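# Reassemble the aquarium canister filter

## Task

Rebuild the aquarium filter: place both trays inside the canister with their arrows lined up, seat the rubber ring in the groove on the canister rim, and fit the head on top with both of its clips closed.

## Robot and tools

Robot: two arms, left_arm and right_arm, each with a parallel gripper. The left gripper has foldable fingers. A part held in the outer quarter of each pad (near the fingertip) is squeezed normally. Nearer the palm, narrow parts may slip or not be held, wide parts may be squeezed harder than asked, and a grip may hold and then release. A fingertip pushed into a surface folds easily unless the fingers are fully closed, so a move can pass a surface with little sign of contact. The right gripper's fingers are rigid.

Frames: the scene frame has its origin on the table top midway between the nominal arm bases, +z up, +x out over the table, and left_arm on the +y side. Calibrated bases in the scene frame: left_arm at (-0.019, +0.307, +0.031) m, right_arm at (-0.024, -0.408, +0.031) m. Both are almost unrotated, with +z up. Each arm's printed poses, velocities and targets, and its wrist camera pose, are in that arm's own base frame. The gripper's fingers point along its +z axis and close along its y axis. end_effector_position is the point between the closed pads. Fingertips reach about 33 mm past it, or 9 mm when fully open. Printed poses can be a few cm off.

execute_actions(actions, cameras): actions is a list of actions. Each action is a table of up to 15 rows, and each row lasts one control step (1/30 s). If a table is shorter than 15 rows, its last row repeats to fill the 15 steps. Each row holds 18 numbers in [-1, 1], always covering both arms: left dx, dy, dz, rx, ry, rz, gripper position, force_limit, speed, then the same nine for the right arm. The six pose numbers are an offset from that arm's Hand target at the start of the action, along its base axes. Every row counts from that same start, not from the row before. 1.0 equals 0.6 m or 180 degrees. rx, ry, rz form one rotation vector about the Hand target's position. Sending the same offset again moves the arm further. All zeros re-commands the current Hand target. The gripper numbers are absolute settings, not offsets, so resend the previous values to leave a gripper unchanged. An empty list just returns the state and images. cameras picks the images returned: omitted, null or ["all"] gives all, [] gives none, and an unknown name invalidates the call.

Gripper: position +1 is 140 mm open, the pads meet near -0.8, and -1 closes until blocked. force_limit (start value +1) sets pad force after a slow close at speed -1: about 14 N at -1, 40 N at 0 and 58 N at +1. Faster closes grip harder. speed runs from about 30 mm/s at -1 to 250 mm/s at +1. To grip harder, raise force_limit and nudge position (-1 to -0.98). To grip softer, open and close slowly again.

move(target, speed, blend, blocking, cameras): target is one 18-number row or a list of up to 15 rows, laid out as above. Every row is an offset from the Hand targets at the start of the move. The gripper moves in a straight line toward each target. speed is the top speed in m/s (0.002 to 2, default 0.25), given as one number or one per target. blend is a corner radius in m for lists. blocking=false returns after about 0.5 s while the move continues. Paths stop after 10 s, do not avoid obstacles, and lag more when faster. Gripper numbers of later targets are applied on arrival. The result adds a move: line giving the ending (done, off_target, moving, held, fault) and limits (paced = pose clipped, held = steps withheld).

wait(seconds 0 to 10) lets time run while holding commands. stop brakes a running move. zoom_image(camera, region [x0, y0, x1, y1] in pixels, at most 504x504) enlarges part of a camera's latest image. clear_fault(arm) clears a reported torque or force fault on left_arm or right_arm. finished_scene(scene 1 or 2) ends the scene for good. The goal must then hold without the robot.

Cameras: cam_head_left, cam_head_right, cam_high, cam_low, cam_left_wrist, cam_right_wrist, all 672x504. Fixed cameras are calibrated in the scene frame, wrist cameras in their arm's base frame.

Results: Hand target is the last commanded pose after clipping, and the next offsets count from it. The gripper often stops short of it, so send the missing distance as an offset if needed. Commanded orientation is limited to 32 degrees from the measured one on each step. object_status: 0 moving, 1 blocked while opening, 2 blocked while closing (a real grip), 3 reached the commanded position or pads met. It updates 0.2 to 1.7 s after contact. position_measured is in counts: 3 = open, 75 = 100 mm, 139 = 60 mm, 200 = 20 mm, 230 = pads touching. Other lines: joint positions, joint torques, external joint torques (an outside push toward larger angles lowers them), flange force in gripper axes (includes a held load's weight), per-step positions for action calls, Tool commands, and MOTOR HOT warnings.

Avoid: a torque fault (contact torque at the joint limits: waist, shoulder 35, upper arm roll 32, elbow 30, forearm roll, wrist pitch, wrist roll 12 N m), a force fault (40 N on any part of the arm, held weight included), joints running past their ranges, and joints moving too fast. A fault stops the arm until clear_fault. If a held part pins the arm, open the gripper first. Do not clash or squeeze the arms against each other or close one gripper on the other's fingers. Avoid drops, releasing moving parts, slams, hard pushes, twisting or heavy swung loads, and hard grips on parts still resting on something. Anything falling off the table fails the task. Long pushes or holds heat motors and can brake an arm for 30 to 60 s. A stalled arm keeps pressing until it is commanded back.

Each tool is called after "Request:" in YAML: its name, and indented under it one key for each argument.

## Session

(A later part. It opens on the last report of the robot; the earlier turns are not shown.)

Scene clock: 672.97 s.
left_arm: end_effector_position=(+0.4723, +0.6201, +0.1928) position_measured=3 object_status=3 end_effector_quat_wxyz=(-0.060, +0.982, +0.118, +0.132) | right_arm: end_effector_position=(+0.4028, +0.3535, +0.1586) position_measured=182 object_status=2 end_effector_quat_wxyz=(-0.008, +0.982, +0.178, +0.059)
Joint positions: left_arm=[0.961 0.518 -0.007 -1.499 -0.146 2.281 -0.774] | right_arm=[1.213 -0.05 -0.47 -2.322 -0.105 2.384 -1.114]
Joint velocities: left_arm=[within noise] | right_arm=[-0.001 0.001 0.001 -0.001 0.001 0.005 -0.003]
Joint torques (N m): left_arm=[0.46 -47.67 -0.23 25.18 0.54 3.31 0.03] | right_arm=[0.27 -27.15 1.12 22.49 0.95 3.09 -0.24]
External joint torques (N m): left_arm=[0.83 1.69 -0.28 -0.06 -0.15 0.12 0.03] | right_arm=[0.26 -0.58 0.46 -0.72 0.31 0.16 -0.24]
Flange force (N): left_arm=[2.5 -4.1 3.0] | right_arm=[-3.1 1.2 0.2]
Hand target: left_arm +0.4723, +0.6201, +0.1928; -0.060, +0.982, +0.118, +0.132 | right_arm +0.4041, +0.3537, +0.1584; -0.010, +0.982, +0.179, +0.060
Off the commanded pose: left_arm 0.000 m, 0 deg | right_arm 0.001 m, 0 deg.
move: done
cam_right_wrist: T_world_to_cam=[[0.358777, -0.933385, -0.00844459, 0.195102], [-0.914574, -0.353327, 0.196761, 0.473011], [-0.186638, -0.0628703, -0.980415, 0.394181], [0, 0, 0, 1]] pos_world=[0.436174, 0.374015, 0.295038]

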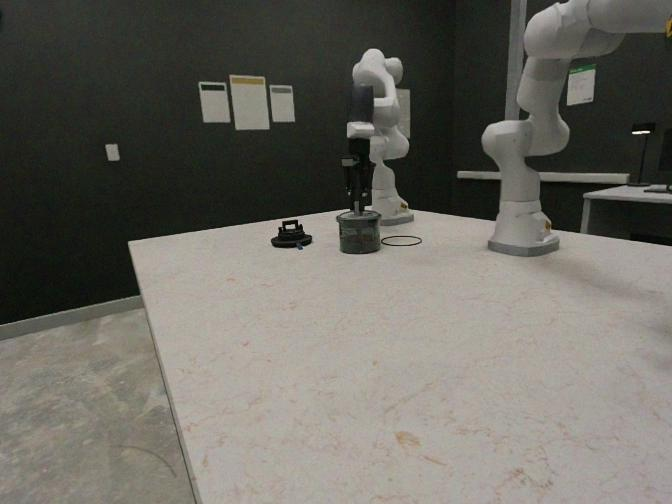

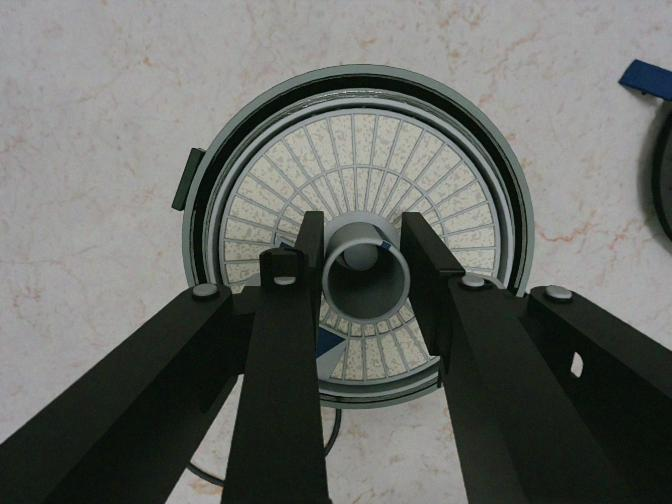

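Request:
move:
  target: [0,0,0,0,0,0,1,1,1,0,0,-0.045,0,0,0,-1,-0.2,-1]
  speed: 0.03
  cameras: ["cam_low","cam_right_wrist","cam_head_left"]

Request:
zoom_image:
  camera: "cam_low"
  region: [330, 185, 390, 255]

Request:
zoom_image:
  camera: "cam_right_wrist"
  region: [180, 10, 560, 400]

Request:
zoom_image:
  camera: "cam_head_left"
  region: [290, 205, 370, 310]

Scene clock: 683.97 s.
left_arm: end_effector_position=(+0.4723, +0.6201, +0.1928) position_measured=3 object_status=3 end_effector_quat_wxyz=(-0.060, +0.982, +0.118, +0.132) | right_arm: end_effector_position=(+0.4031, +0.3540, +0.1321) position_measured=182 object_status=2 end_effector_quat_wxyz=(-0.009, +0.982, +0.178, +0.060)
Joint positions: left_arm=[0.961 0.518 -0.007 -1.499 -0.146 2.281 -0.774] | right_arm=[1.213 -0.001 -0.473 -2.348 -0.079 2.456 -1.131]
Joint velocities: left_arm=[within noise] | right_arm=[-0.001 0 0 -0.001 0.003 0.002 -0.007]
Joint torques (N m): left_arm=[0.49 -47.74 -0.25 25.17 0.54 3.3 0.02] | right_arm=[-0.01 -27.83 0.77 21.52 1.02 3 -0.3]
External joint torques (N m): left_arm=[0.6 1.44 -0.49 0.03 -0.15 0.13 0.02] | right_arm=[-0.1 -0.43 0.67 -0.91 0.41 0.09 -0.31]
Flange force (N): left_arm=[2.5 -3.6 2.6] | right_arm=[-2.8 1.4 0.5]
Hand target: left_arm +0.4723, +0.6201, +0.1928; -0.060, +0.982, +0.118, +0.132 | right_arm +0.4041, +0.3537, +0.1314; -0.010, +0.982, +0.179, +0.060
Off the commanded pose: left_arm 0.000 m, 0 deg | right_arm 0.001 m, 0 deg.
move: done
cam_right_wrist: T_world_to_cam=[[0.358607, -0.933443, -0.00925579, 0.195365], [-0.914806, -0.353387, 0.19557, 0.479071], [-0.185824, -0.0616654, -0.980646, 0.367432], [0, 0, 0, 1]] pos_world=[0.436475, 0.374317, 0.268437]
Images, in order (width x height): cam_head_left 672x504, cam_low 672x504, cam_right_wrist 672x504.

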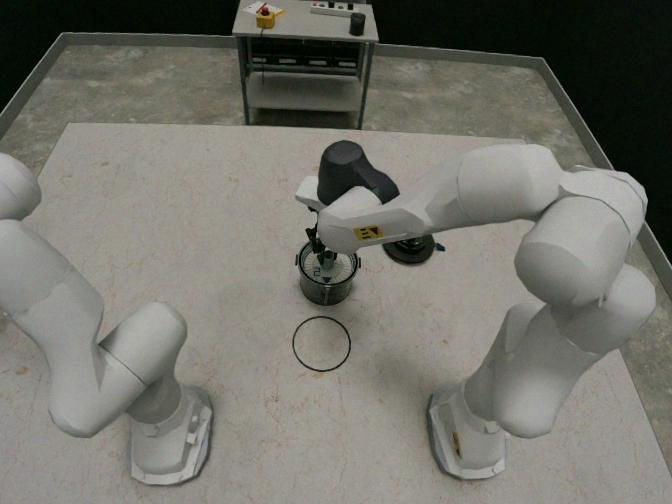

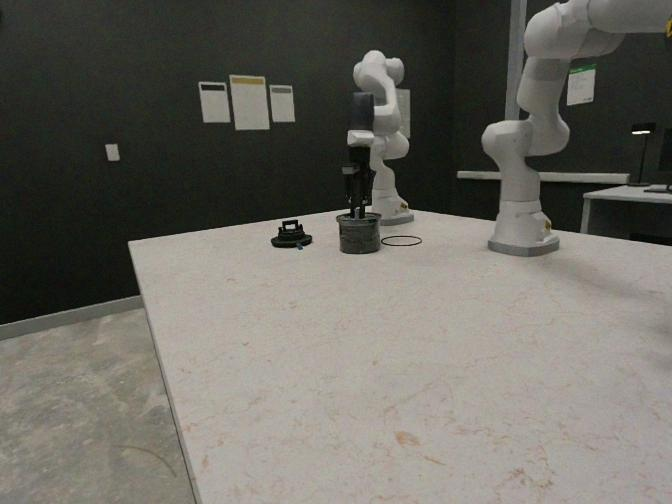

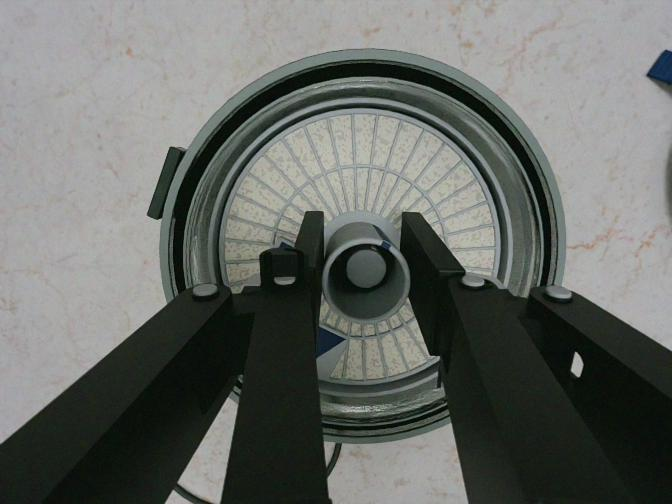

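Scaled by 7.200 from the camera's image (finer frame: 960x720).

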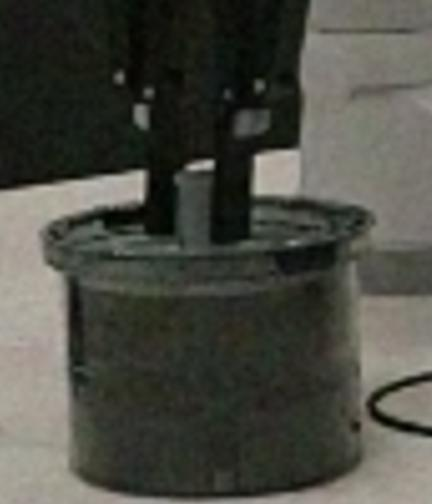

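Scaled by 1.292 from the camera's image (finer frame: 960x720).

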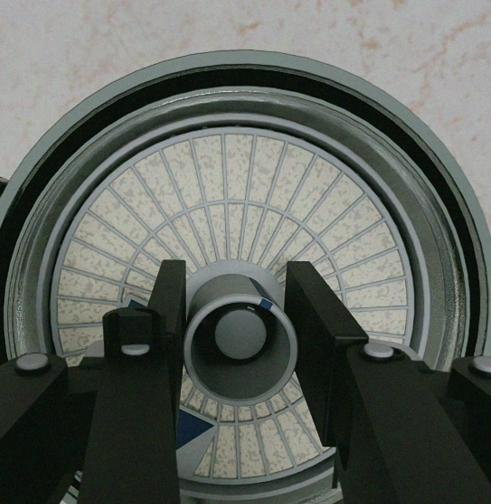

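Scaled by 4.800 from the camera's image (finer frame: 960x720).

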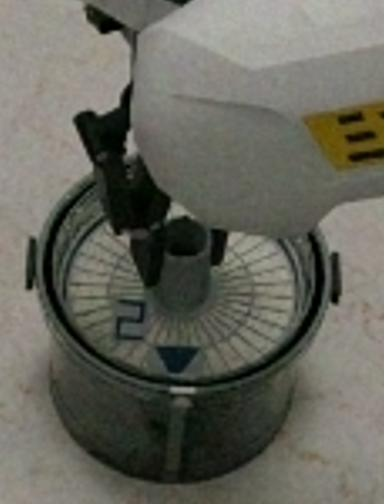

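Request:
zoom_image:
  camera: "cam_right_wrist"
  region: [315, 220, 415, 325]

Scaled by 4.800 from the camera's image (finer frame: 960x720).

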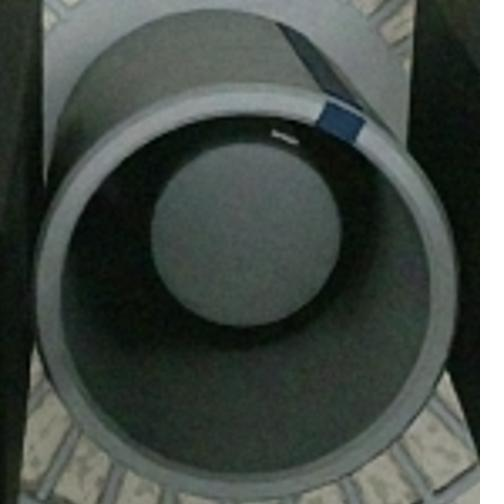

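Request:
move:
  target: [0,0,0,0,0,0,1,1,1,0,0,-0.04,0,0,0.0139,-1,-0.2,-1]
  speed: 0.03
  cameras: ["cam_low","cam_right_wrist","cam_head_left"]

Request:
zoom_image:
  camera: "cam_right_wrist"
  region: [180, 10, 560, 400]

Request:
zoom_image:
  camera: "cam_right_wrist"
  region: [315, 220, 415, 325]

Request:
zoom_image:
  camera: "cam_low"
  region: [330, 185, 390, 255]

Scene clock: 705.37 s.
left_arm: end_effector_position=(+0.4723, +0.6201, +0.1928) position_measured=3 object_status=3 end_effector_quat_wxyz=(-0.060, +0.982, +0.118, +0.132) | right_arm: end_effector_position=(+0.4040, +0.3539, +0.1087) position_measured=182 object_status=2 end_effector_quat_wxyz=(-0.011, +0.978, +0.198, +0.060)
Joint positions: left_arm=[0.961 0.518 -0.007 -1.499 -0.146 2.281 -0.774] | right_arm=[1.208 0.045 -0.473 -2.369 -0.039 2.523 -1.202]
Joint velocities: left_arm=[within noise] | right_arm=[0.001 0.001 -0.001 0 0 0 -0.008]
Joint torques (N m): left_arm=[0.53 -47.67 -0.21 25.13 0.53 3.31 0.01] | right_arm=[0.16 -28.16 0.56 20.6 0.9 2.99 -0.41]
External joint torques (N m): left_arm=[0.52 1.76 -0.54 -0.12 -0.16 0.12 0.01] | right_arm=[0.1 0.2 1.08 -1.23 0.31 0.04 -0.41]
Flange force (N): left_arm=[2.6 -3.7 3.1] | right_arm=[-2.2 0.7 2.1]
Hand target: left_arm +0.4723, +0.6201, +0.1928; -0.060, +0.982, +0.118, +0.132 | right_arm +0.4041, +0.3537, +0.1074; -0.011, +0.978, +0.201, +0.060
Off the commanded pose: left_arm 0.000 m, 0 deg | right_arm 0.001 m, 0 deg.
move: done
cam_right_wrist: T_world_to_cam=[[0.396241, -0.918082, -0.0108881, 0.174272], [-0.8998, -0.390655, 0.194289, 0.491602], [-0.182627, -0.0671884, -0.980884, 0.345454], [0, 0, 0, 1]] pos_world=[0.436379, 0.375253, 0.245234]
Images, in order (width x height): cam_head_left 672x504, cam_low 672x504, cam_right_wrist 672x504.

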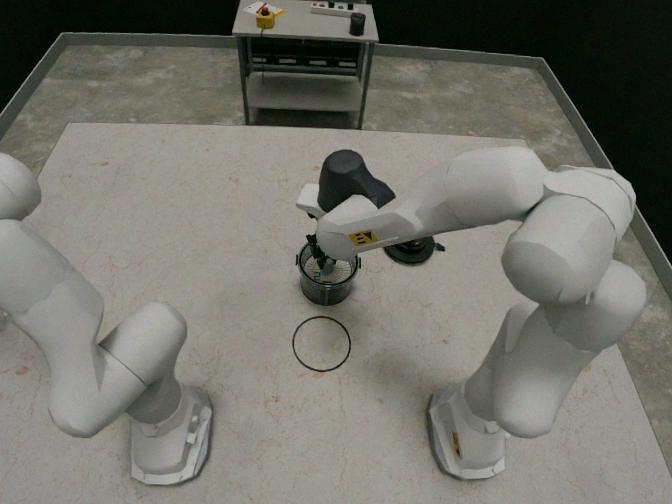

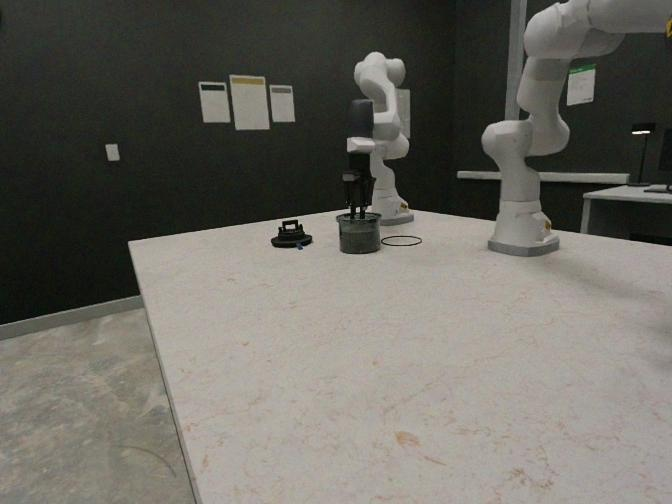

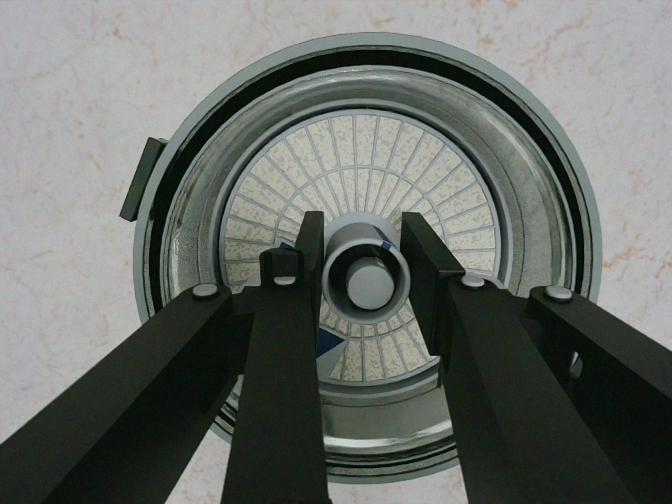

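Scaled by 1.292 from the camera's image (finer frame: 960x720).

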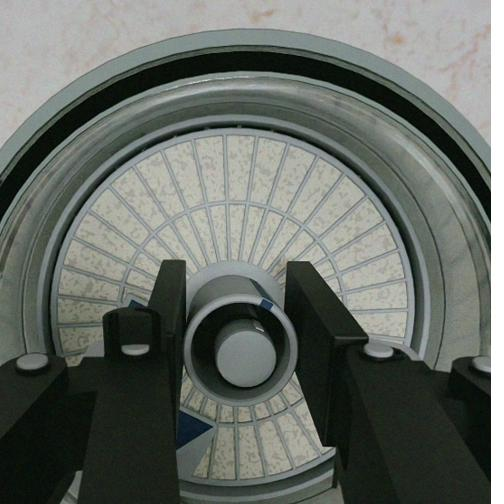

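Scaled by 4.800 from the camera's image (finer frame: 960x720).

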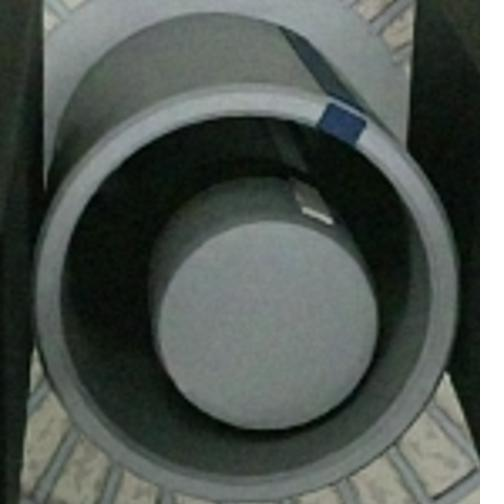

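Scaled by 7.200 from the camera's image (finer frame: 960x720).

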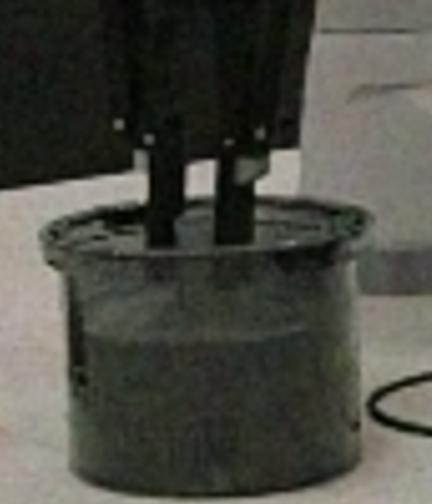

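Request:
move:
  target: [0,0,0,0,0,0,1,1,1,0,0,-0.03,0,0,0,-1,-0.2,-1]
  speed: 0.02
  cameras: ["cam_right_wrist","cam_head_left"]

Request:
zoom_image:
  camera: "cam_right_wrist"
  region: [180, 10, 560, 400]

Request:
zoom_image:
  camera: "cam_head_left"
  region: [290, 205, 370, 310]

Scene clock: 715.03 s.
left_arm: end_effector_position=(+0.4723, +0.6201, +0.1928) position_measured=3 object_status=3 end_effector_quat_wxyz=(-0.060, +0.982, +0.118, +0.132) | right_arm: end_effector_position=(+0.4086, +0.3582, +0.1001) position_measured=182 object_status=2 end_effector_quat_wxyz=(-0.018, +0.978, +0.197, +0.067)
Joint positions: left_arm=[0.961 0.518 -0.007 -1.499 -0.146 2.281 -0.774] | right_arm=[1.207 0.071 -0.473 -2.374 -0.01 2.57 -1.224]
Joint velocities: left_arm=[within noise] | right_arm=[-0.001 0.001 0 -0.002 0.001 0.003 -0.005]
Joint torques (N m): left_arm=[0.52 -47.66 -0.21 25.14 0.54 3.31 0.03] | right_arm=[0.66 -21.97 1.11 16.32 0.87 2.78 -0.13]
External joint torques (N m): left_arm=[0.44 1.61 -0.6 -0.04 -0.15 0.13 0.03] | right_arm=[0.64 6.98 2 -5.21 0.29 -0.21 -0.13]
Flange force (N): left_arm=[2.7 -3.6 2.9] | right_arm=[0.5 -2.5 19.3]
Hand target: left_arm +0.4723, +0.6201, +0.1928; -0.060, +0.982, +0.118, +0.132 | right_arm +0.4041, +0.3537, +0.0894; -0.011, +0.978, +0.201, +0.060
Off the commanded pose: left_arm 0.000 m, 0 deg | right_arm 0.013 m, 1 deg.
move: off_target (right_arm)
cam_right_wrist: T_world_to_cam=[[0.396679, -0.917692, -0.0220732, 0.177146], [-0.901543, -0.394, 0.178838, 0.50268], [-0.172815, -0.0510415, -0.983631, 0.328594], [0, 0, 0, 1]] pos_world=[0.439703, 0.377393, 0.237227]
Images, in order (width x height): cam_head_left 672x504, cam_right_wrist 672x504.

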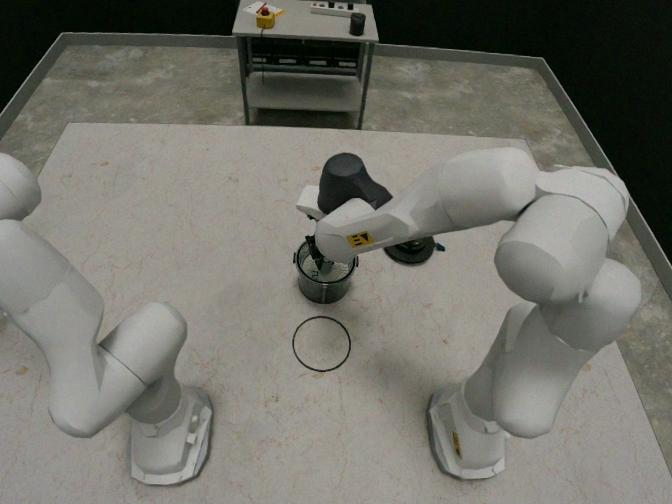

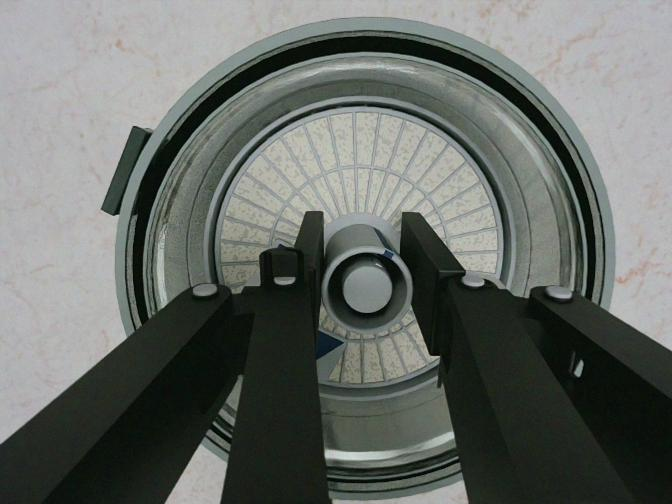

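Scaled by 1.292 from the camera's image (finer frame: 960x720).

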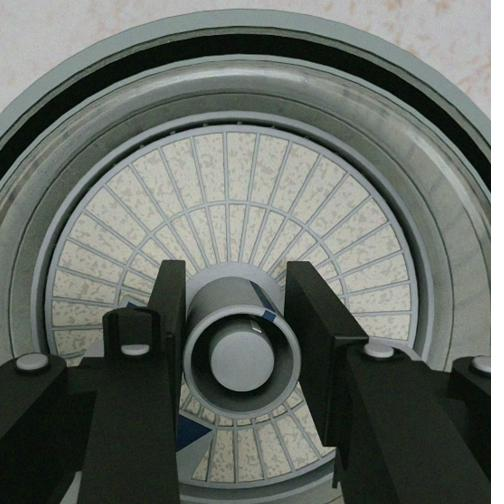

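Scaled by 4.800 from the camera's image (finer frame: 960x720).

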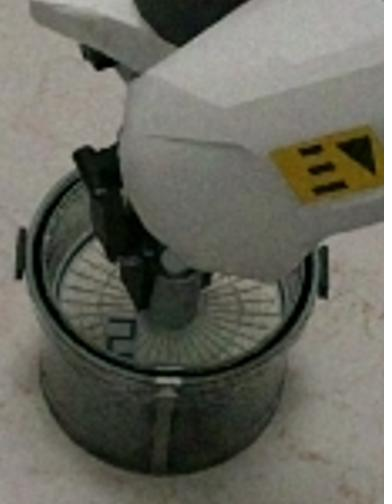

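Request:
move:
  target: [0,0,0,0,0,0,1,1,1,0.006,0.006,0.017,0,0,0,-1,-0.2,-1]
  speed: 0.02
  cameras: ["cam_right_wrist"]

Scene clock: 722.53 s.
left_arm: end_effector_position=(+0.4723, +0.6201, +0.1928) position_measured=3 object_status=3 end_effector_quat_wxyz=(-0.060, +0.982, +0.118, +0.132) | right_arm: end_effector_position=(+0.4090, +0.3586, +0.1008) position_measured=182 object_status=2 end_effector_quat_wxyz=(-0.014, +0.978, +0.198, +0.063)
Joint positions: left_arm=[0.961 0.518 -0.007 -1.499 -0.146 2.281 -0.774] | right_arm=[1.207 0.078 -0.472 -2.359 -0.009 2.55 -1.225]
Joint velocities: left_arm=[within noise] | right_arm=[0 0.002 0.001 0.001 0 -0.003 -0.001]
Joint torques (N m): left_arm=[0.46 -47.67 -0.2 25.15 0.53 3.32 0.05] | right_arm=[0.06 -29.59 -0.52 20.91 0.43 2.39 -0.08]
External joint torques (N m): left_arm=[0.29 1.69 -0.64 -0.09 -0.16 0.12 0.05] | right_arm=[-0.11 -0.49 0.32 -0.59 -0.15 -0.56 -0.08]
Flange force (N): left_arm=[2.8 -3.4 3.1] | right_arm=[-2.6 0.9 -2.5]
Hand target: left_arm +0.4723, +0.6201, +0.1928; -0.060, +0.982, +0.118, +0.132 | right_arm +0.4077, +0.3573, +0.0996; -0.011, +0.978, +0.201, +0.060
Off the commanded pose: left_arm 0.000 m, 0 deg | right_arm 0.002 m, 1 deg.
move: done
cam_right_wrist: T_world_to_cam=[[0.398096, -0.917213, -0.0155235, 0.175863], [-0.899722, -0.393693, 0.188431, 0.501162], [-0.178942, -0.0610466, -0.981964, 0.335282], [0, 0, 0, 1]] pos_world=[0.440892, 0.379075, 0.23753]

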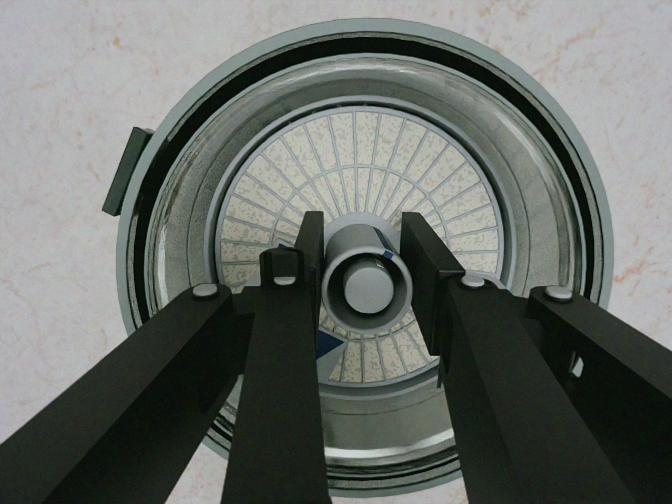

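Request:
move:
  target:
    - [0,0,0,0,0,0,1,1,1,0.001,0.001,0.001,0,0,0,-0.15,-0.2,-1]
    - [0,0,0,0,0,0,1,1,1,0,0,0.2,0,0,0,-0.15,-0.2,-1]
    - [0,0,0,0,0,0,1,1,1,-0.1,-0.1,0.4,-0.0137,0.0364,-0.125,-0.15,-0.2,-1]
  speed: [0.02,0.08,0.2]
  cameras: ["cam_right_wrist","cam_low","cam_high","cam_head_left"]

Request:
zoom_image:
  camera: "cam_right_wrist"
  region: [150, 0, 600, 400]

Request:
zoom_image:
  camera: "cam_low"
  region: [330, 185, 390, 255]

Scene clock: 733.77 s.
left_arm: end_effector_position=(+0.4723, +0.6201, +0.1928) position_measured=3 object_status=3 end_effector_quat_wxyz=(-0.060, +0.982, +0.118, +0.132) | right_arm: end_effector_position=(+0.3491, +0.2973, +0.3404) position_measured=148 object_status=3 end_effector_quat_wxyz=(+0.009, +1.000, +0.011, +0.003)
Joint positions: left_arm=[0.961 0.518 -0.007 -1.499 -0.146 2.281 -0.774] | right_arm=[1.112 -0.338 -0.338 -2.096 -0.131 1.766 -0.774]
Joint velocities: left_arm=[within noise] | right_arm=[0 0 0.002 0.001 0 -0.001 0.007]
Joint torques (N m): left_arm=[0.53 -47.72 -0.19 25.17 0.54 3.31 0.02] | right_arm=[-0.09 -19.91 4.46 24.72 1.04 2.32 0.22]
External joint torques (N m): left_arm=[0.43 1.55 -0.59 -0.03 -0.15 0.12 0.02] | right_arm=[-0.16 -0.55 1.16 -0.06 0.28 -0.31 0.22]
Flange force (N): left_arm=[2.7 -3.5 2.8] | right_arm=[-3.3 0.5 -0.9]
Hand target: left_arm +0.4723, +0.6201, +0.1928; -0.060, +0.982, +0.118, +0.132 | right_arm +0.3477, +0.2973, +0.3396; +0.010, +1.000, +0.006, +0.001
Off the commanded pose: left_arm 0.000 m, 0 deg | right_arm 0.002 m, 1 deg.
move: done
cam_right_wrist: T_world_to_cam=[[0.0289571, -0.999573, 0.00395044, 0.29402], [-0.951565, -0.0263557, 0.306316, 0.246785], [-0.306081, -0.0126291, -0.951922, 0.575807], [0, 0, 0, 1]] pos_world=[0.402562, 0.307671, 0.471367]
Images, in order (width x height): cam_head_left 672x504, cam_high 672x504, cam_low 672x504, cam_right_wrist 672x504.

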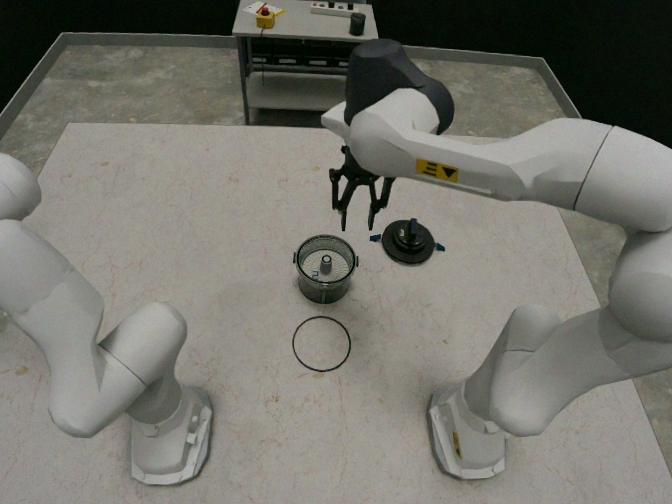

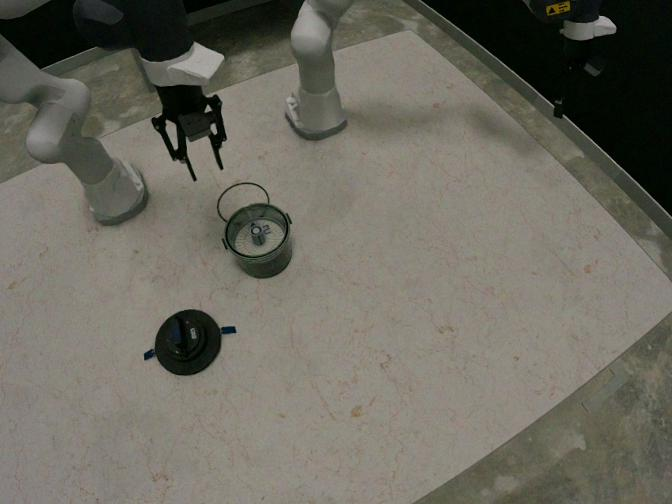

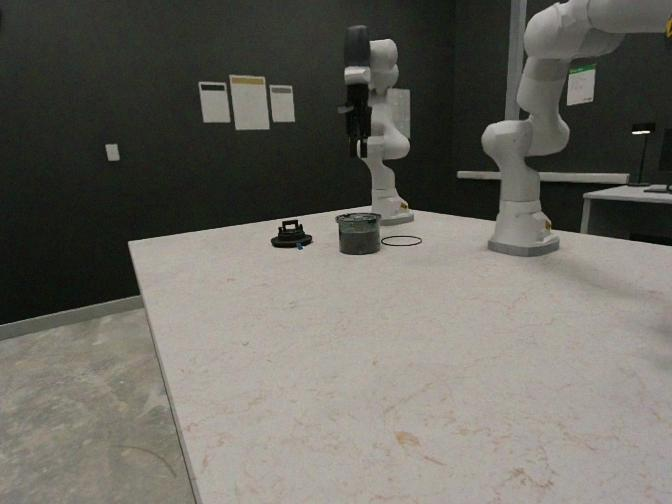

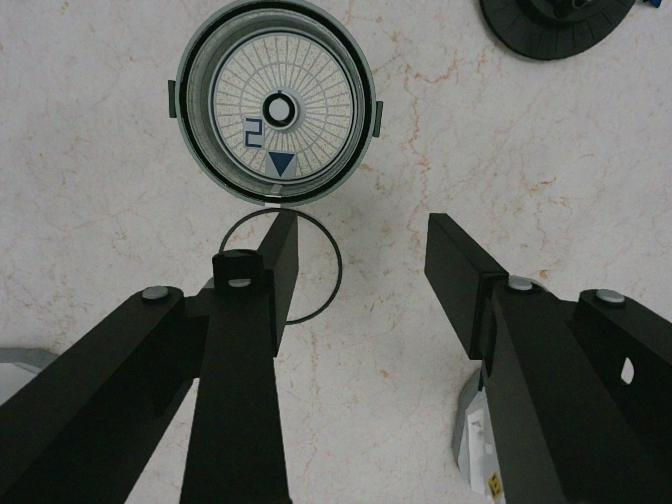

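Scaled by 1.120 from the camera's image (finer frame: 960x720).

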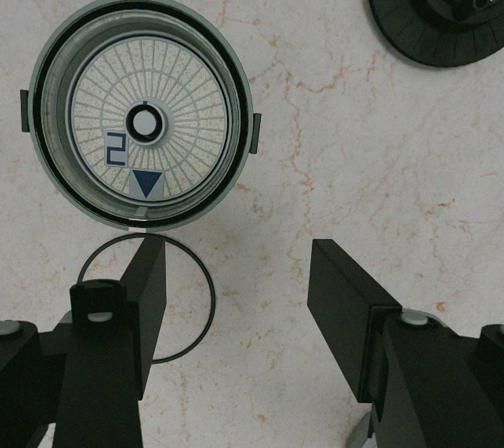

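Scaled by 7.200 from the camera's image (finer frame: 960x720).

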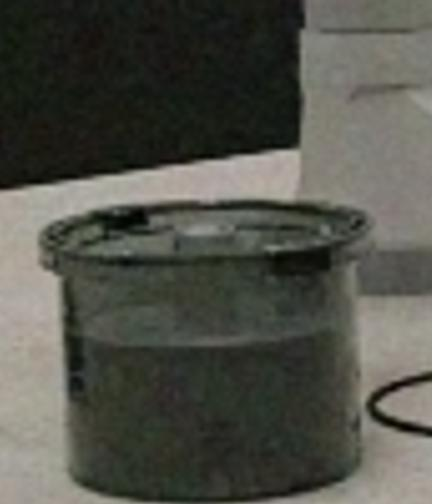

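Request:
zoom_image:
  camera: "cam_right_wrist"
  region: [160, 0, 400, 240]

Scaled by 2.100 from the camera's image (finer frame: 960x720).

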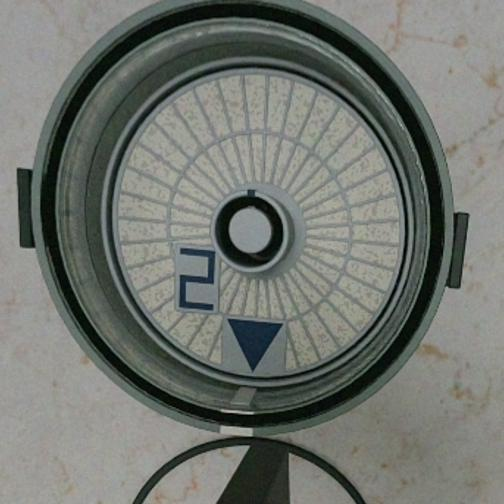

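Request:
move:
  target: [0,0,0,0,0,0,1,1,1,-0.235,0.205,-0.15,0,0,0,-0.15,-0.2,-1]
  speed: 0.25
  cameras: ["cam_right_wrist","cam_head_left","cam_low"]

Request:
zoom_image:
  camera: "cam_right_wrist"
  region: [300, 50, 560, 320]

Scene clock: 767.27 s.
left_arm: end_effector_position=(+0.4723, +0.6201, +0.1928) position_measured=3 object_status=3 end_effector_quat_wxyz=(-0.060, +0.982, +0.118, +0.132) | right_arm: end_effector_position=(+0.2070, +0.4191, +0.2500) position_measured=148 object_status=3 end_effector_quat_wxyz=(+0.012, +1.000, +0.011, +0.001)
Joint positions: left_arm=[0.961 0.518 -0.007 -1.499 -0.146 2.281 -0.774] | right_arm=[1.216 -0.246 -0.09 -2.257 -0.037 1.991 -0.448]
Joint velocities: left_arm=[within noise] | right_arm=[-0.001 0 0 0 0.001 0 0.005]
Joint torques (N m): left_arm=[0.5 -47.68 -0.22 25.16 0.54 3.3 0.06] | right_arm=[0.1 -24.48 1.61 24.13 0.74 2.64 0.22]
External joint torques (N m): left_arm=[0.42 1.74 -0.6 -0.09 -0.15 0.11 0.06] | right_arm=[0 -0.63 1.06 -0.57 0.05 0.05 0.22]
Flange force (N): left_arm=[2.8 -3.7 3.1] | right_arm=[-3.2 2.6 0.8]
Hand target: left_arm +0.4723, +0.6201, +0.1928; -0.060, +0.982, +0.118, +0.132 | right_arm +0.2067, +0.4203, +0.2496; +0.010, +1.000, +0.006, +0.001
Off the commanded pose: left_arm 0.000 m, 0 deg | right_arm 0.001 m, 1 deg.
move: done
cam_right_wrist: T_world_to_cam=[[0.0288038, -0.999546, 0.00884903, 0.418974], [-0.950206, -0.0246318, 0.310647, 0.140357], [-0.310288, -0.0173562, -0.950484, 0.450387], [0, 0, 0, 1]] pos_world=[0.26105, 0.430058, 0.380777]
Images, in order (width x height): cam_head_left 672x504, cam_low 672x504, cam_right_wrist 672x504.

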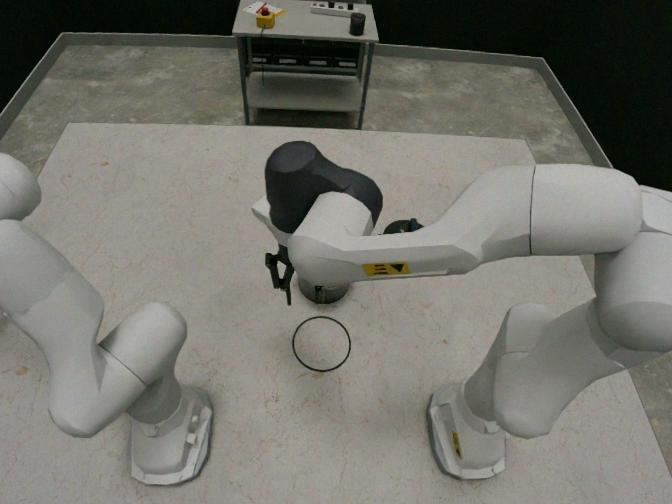

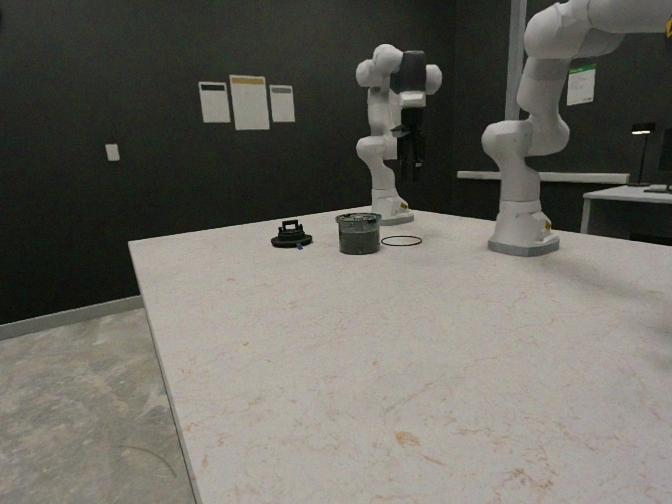

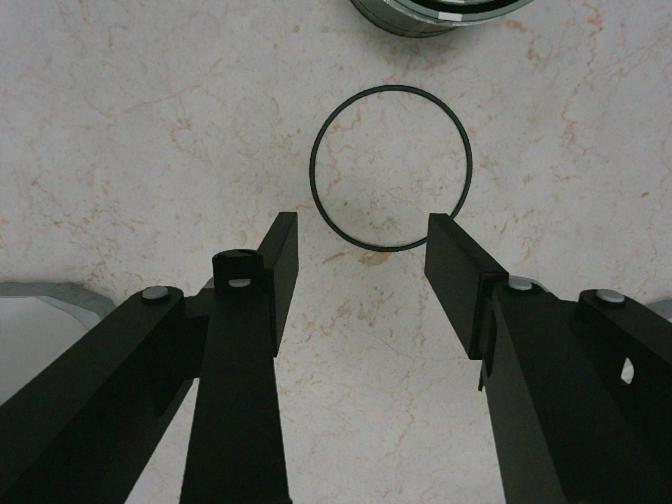

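Scaled by 1.867 from the camera's image (finer frame: 960x720).

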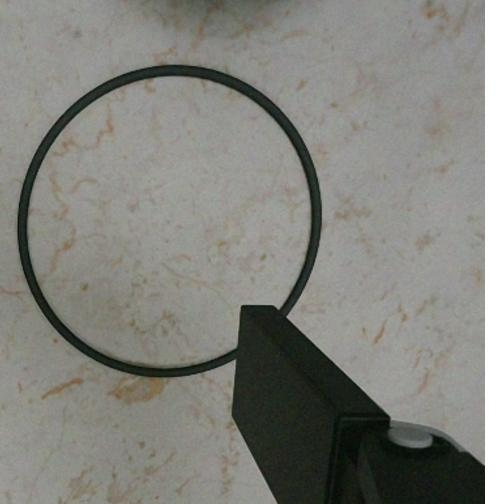

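Request:
move:
  target:
    - [0,0,0,0,0,0,1,1,1,0.012,0.043,-0.2,0,0,0,-0.5,-0.2,-1]
    - [0,0,0,0,0,0,1,1,1,0.012,0.043,-0.335,0,0,0,-0.5,-0.2,-1]
  speed: [0.2,0.08]
  cameras: ["cam_right_wrist","cam_low"]

Request:
zoom_image:
  camera: "cam_low"
  region: [370, 190, 450, 260]

Scene clock: 787.40 s.
left_arm: end_effector_position=(+0.4723, +0.6201, +0.1928) position_measured=3 object_status=3 end_effector_quat_wxyz=(-0.060, +0.982, +0.118, +0.132) | right_arm: end_effector_position=(+0.2147, +0.4446, +0.0492) position_measured=192 object_status=3 end_effector_quat_wxyz=(+0.012, +1.000, +0.004, +0.001)
Joint positions: left_arm=[0.961 0.518 -0.007 -1.499 -0.146 2.281 -0.774] | right_arm=[1.216 0.132 -0.089 -2.395 -0.002 2.506 -0.448]
Joint velocities: left_arm=[within noise] | right_arm=[0 -0.001 0.001 -0.001 0 0.004 -0.001]
Joint torques (N m): left_arm=[0.49 -47.66 -0.25 25.12 0.55 3.32 0.05] | right_arm=[0.35 -32.41 1.11 19 0.77 2.57 -0.27]
External joint torques (N m): left_arm=[0.59 1.65 -0.5 -0.11 -0.14 0.12 0.05] | right_arm=[0.33 -0.1 1.32 -0.93 0.32 -0.01 -0.27]
Flange force (N): left_arm=[2.3 -3.6 3.0] | right_arm=[-2.2 2.5 0.3]
Hand target: left_arm +0.4723, +0.6201, +0.1928; -0.060, +0.982, +0.118, +0.132 | right_arm +0.2139, +0.4461, +0.0486; +0.010, +1.000, +0.006, +0.001
Off the commanded pose: left_arm 0.000 m, 0 deg | right_arm 0.002 m, 0 deg.
move: done
cam_right_wrist: T_world_to_cam=[[0.0142868, -0.999854, 0.00940833, 0.44933], [-0.950669, -0.0106668, 0.310023, 0.204595], [-0.309877, -0.0133735, -0.950683, 0.260482], [0, 0, 0, 1]] pos_world=[0.2688, 0.45493, 0.17998]
Images, in order (width x height): cam_low 672x504, cam_right_wrist 672x504.

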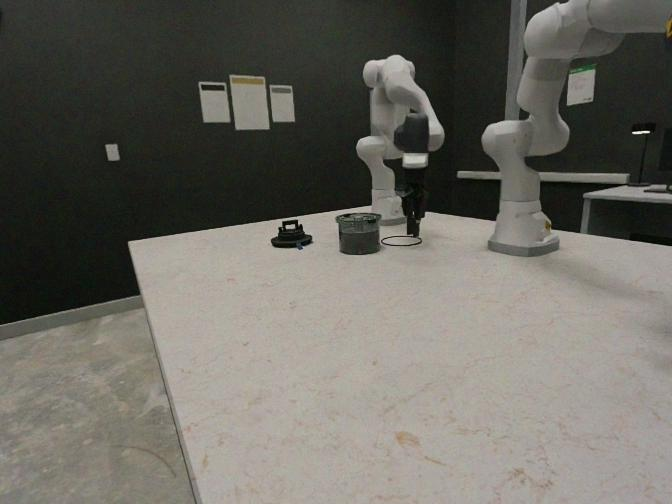

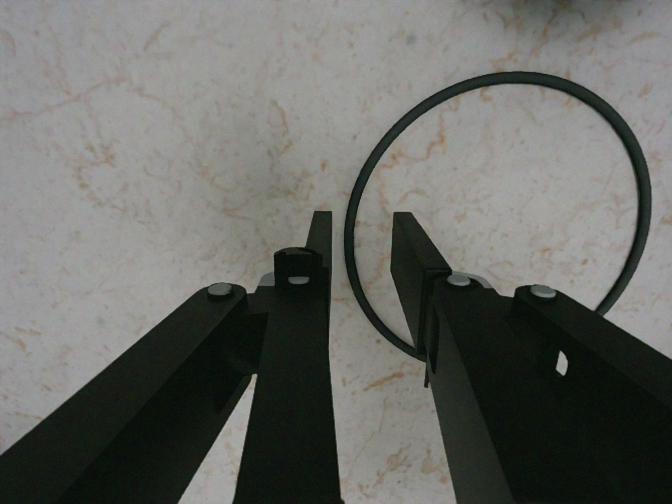

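Scaled by 6.300 from the camera's image (finer frame: 960x720).

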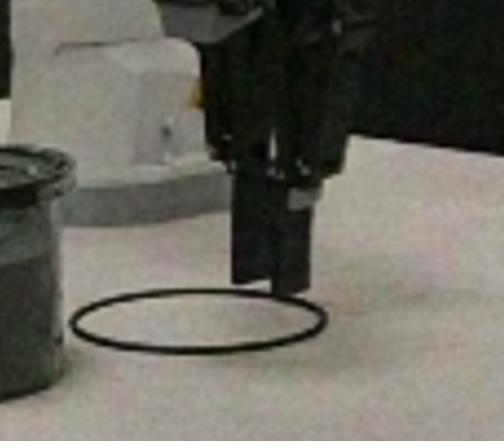

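Request:
move:
  target: [0,0,0,0,0,0,1,1,1,0,0.007,-0.045,0,0,0,-0.5,-0.2,-1]
  speed: 0.05
  cameras: ["cam_right_wrist","cam_low"]

Request:
zoom_image:
  camera: "cam_low"
  region: [370, 190, 450, 260]

Scene clock: 803.83 s.
left_arm: end_effector_position=(+0.4723, +0.6201, +0.1928) position_measured=3 object_status=3 end_effector_quat_wxyz=(-0.060, +0.982, +0.118, +0.132) | right_arm: end_effector_position=(+0.2141, +0.4488, +0.0220) position_measured=192 object_status=3 end_effector_quat_wxyz=(+0.012, +1.000, +0.004, +0.001)
Joint positions: left_arm=[0.961 0.518 -0.007 -1.499 -0.146 2.281 -0.774] | right_arm=[1.216 0.203 -0.083 -2.387 0.008 2.568 -0.451]
Joint velocities: left_arm=[within noise] | right_arm=[0.001 0.002 0.001 0.001 0 0.003 0]
Joint torques (N m): left_arm=[0.46 -47.67 -0.28 25.1 0.53 3.3 0.02] | right_arm=[0.13 -33.65 1.05 18.46 0.72 2.6 -0.29]
External joint torques (N m): left_arm=[0.43 1.47 -0.62 -0.02 -0.16 0.12 0.02] | right_arm=[-0.01 0.17 1.25 -0.59 0.31 0.01 -0.29]
Flange force (N): left_arm=[2.5 -3.3 2.7] | right_arm=[-0.8 1.2 0.8]
Hand target: left_arm +0.4723, +0.6201, +0.1928; -0.060, +0.982, +0.118, +0.132 | right_arm +0.2139, +0.4503, +0.0216; +0.010, +1.000, +0.006, +0.001
Off the commanded pose: left_arm 0.000 m, 0 deg | right_arm 0.002 m, 0 deg.
move: done
cam_right_wrist: T_world_to_cam=[[0.0154962, -0.999832, 0.00983632, 0.453495], [-0.950581, -0.0116805, 0.310258, 0.212912], [-0.310091, -0.014158, -0.950601, 0.234903], [0, 0, 0, 1]] pos_world=[0.268204, 0.459231, 0.152781]
Images, in order (width x height): cam_low 672x504, cam_right_wrist 672x504.

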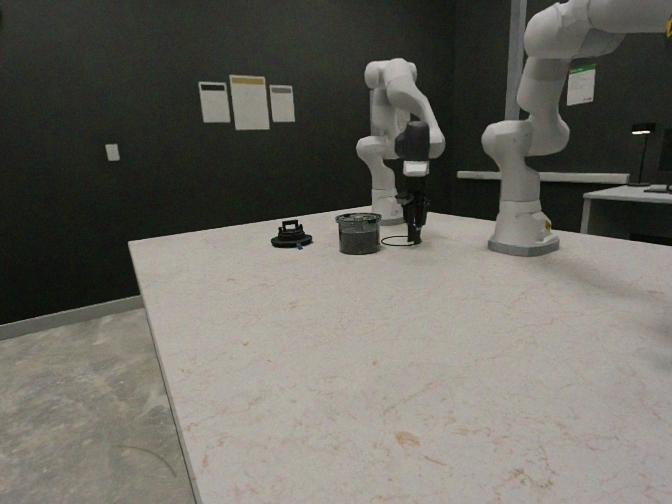

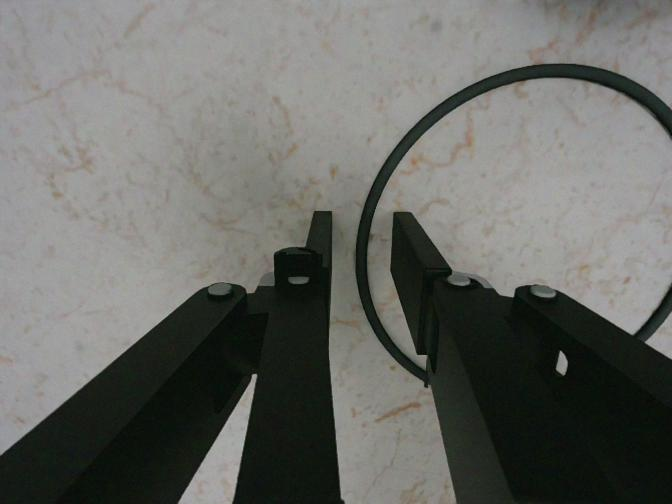

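Scaled by 6.300 from the camera's image (finer frame: 960x720).

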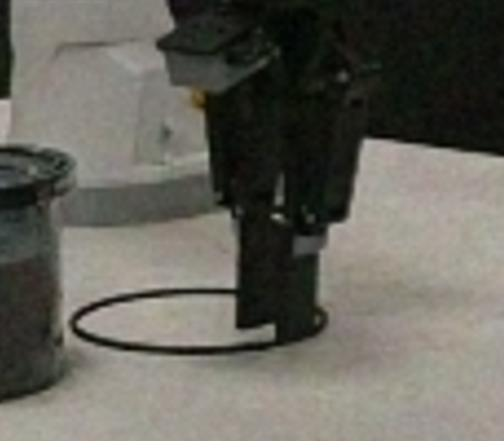

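Request:
move:
  target: [0,0,0,0,0,0,1,1,1,0,0,-0.012,0,0,0,-0.5,-0.2,-1]
  speed: 0.03
  cameras: ["cam_right_wrist","cam_low"]

Request:
zoom_image:
  camera: "cam_low"
  region: [370, 190, 450, 260]

Scene clock: 808.87 s.
left_arm: end_effector_position=(+0.4723, +0.6201, +0.1928) position_measured=3 object_status=3 end_effector_quat_wxyz=(-0.060, +0.982, +0.118, +0.132) | right_arm: end_effector_position=(+0.2140, +0.4492, +0.0151) position_measured=192 object_status=3 end_effector_quat_wxyz=(+0.012, +1.000, +0.004, +0.001)
Joint positions: left_arm=[0.961 0.518 -0.007 -1.499 -0.146 2.281 -0.774] | right_arm=[1.216 0.22 -0.083 -2.387 0.01 2.586 -0.453]
Joint velocities: left_arm=[within noise] | right_arm=[-0.001 0 0.001 0 -0.001 0.003 0]
Joint torques (N m): left_arm=[0.4 -47.62 -0.24 25.15 0.54 3.31 0.04] | right_arm=[-0.18 -33.9 1.07 17.88 0.73 2.65 -0.16]
External joint torques (N m): left_arm=[0.32 1.67 -0.62 -0.04 -0.15 0.13 0.04] | right_arm=[-0.16 0.17 1.44 -0.91 0.32 0.07 -0.16]
Flange force (N): left_arm=[3.0 -3.6 3.1] | right_arm=[-1.4 2.2 1.0]
Hand target: left_arm +0.4723, +0.6201, +0.1928; -0.060, +0.982, +0.118, +0.132 | right_arm +0.2139, +0.4503, +0.0144; +0.010, +1.000, +0.006, +0.001
Off the commanded pose: left_arm 0.000 m, 0 deg | right_arm 0.001 m, 0 deg.
move: done
cam_right_wrist: T_world_to_cam=[[0.0159293, -0.99983, 0.00926671, 0.453934], [-0.95064, -0.0122719, 0.310053, 0.215313], [-0.309886, -0.0137482, -0.950674, 0.22799], [0, 0, 0, 1]] pos_world=[0.268106, 0.459633, 0.145779]
Images, in order (width x height): cam_low 672x504, cam_right_wrist 672x504.

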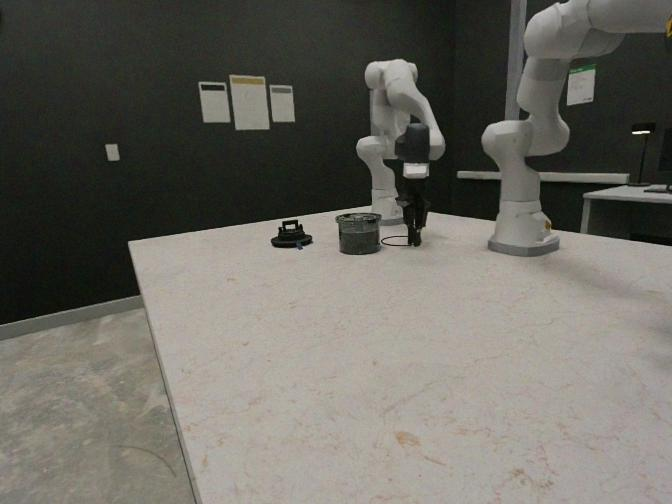

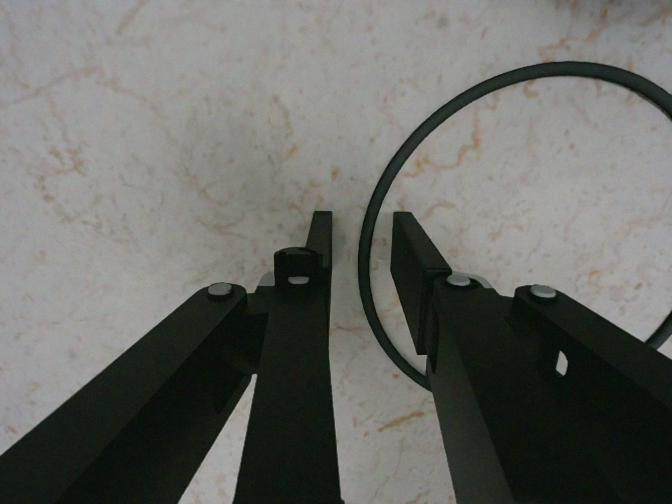

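Scaled by 6.300 from the camera's image (finer frame: 960x720).

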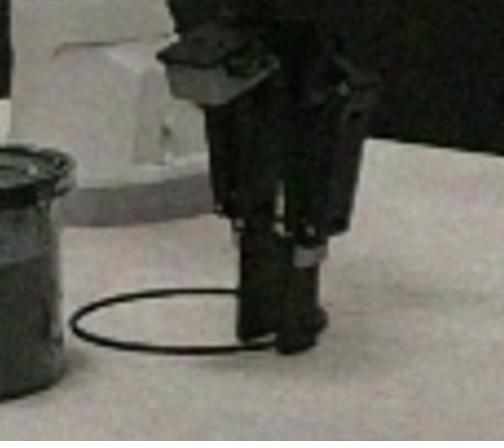

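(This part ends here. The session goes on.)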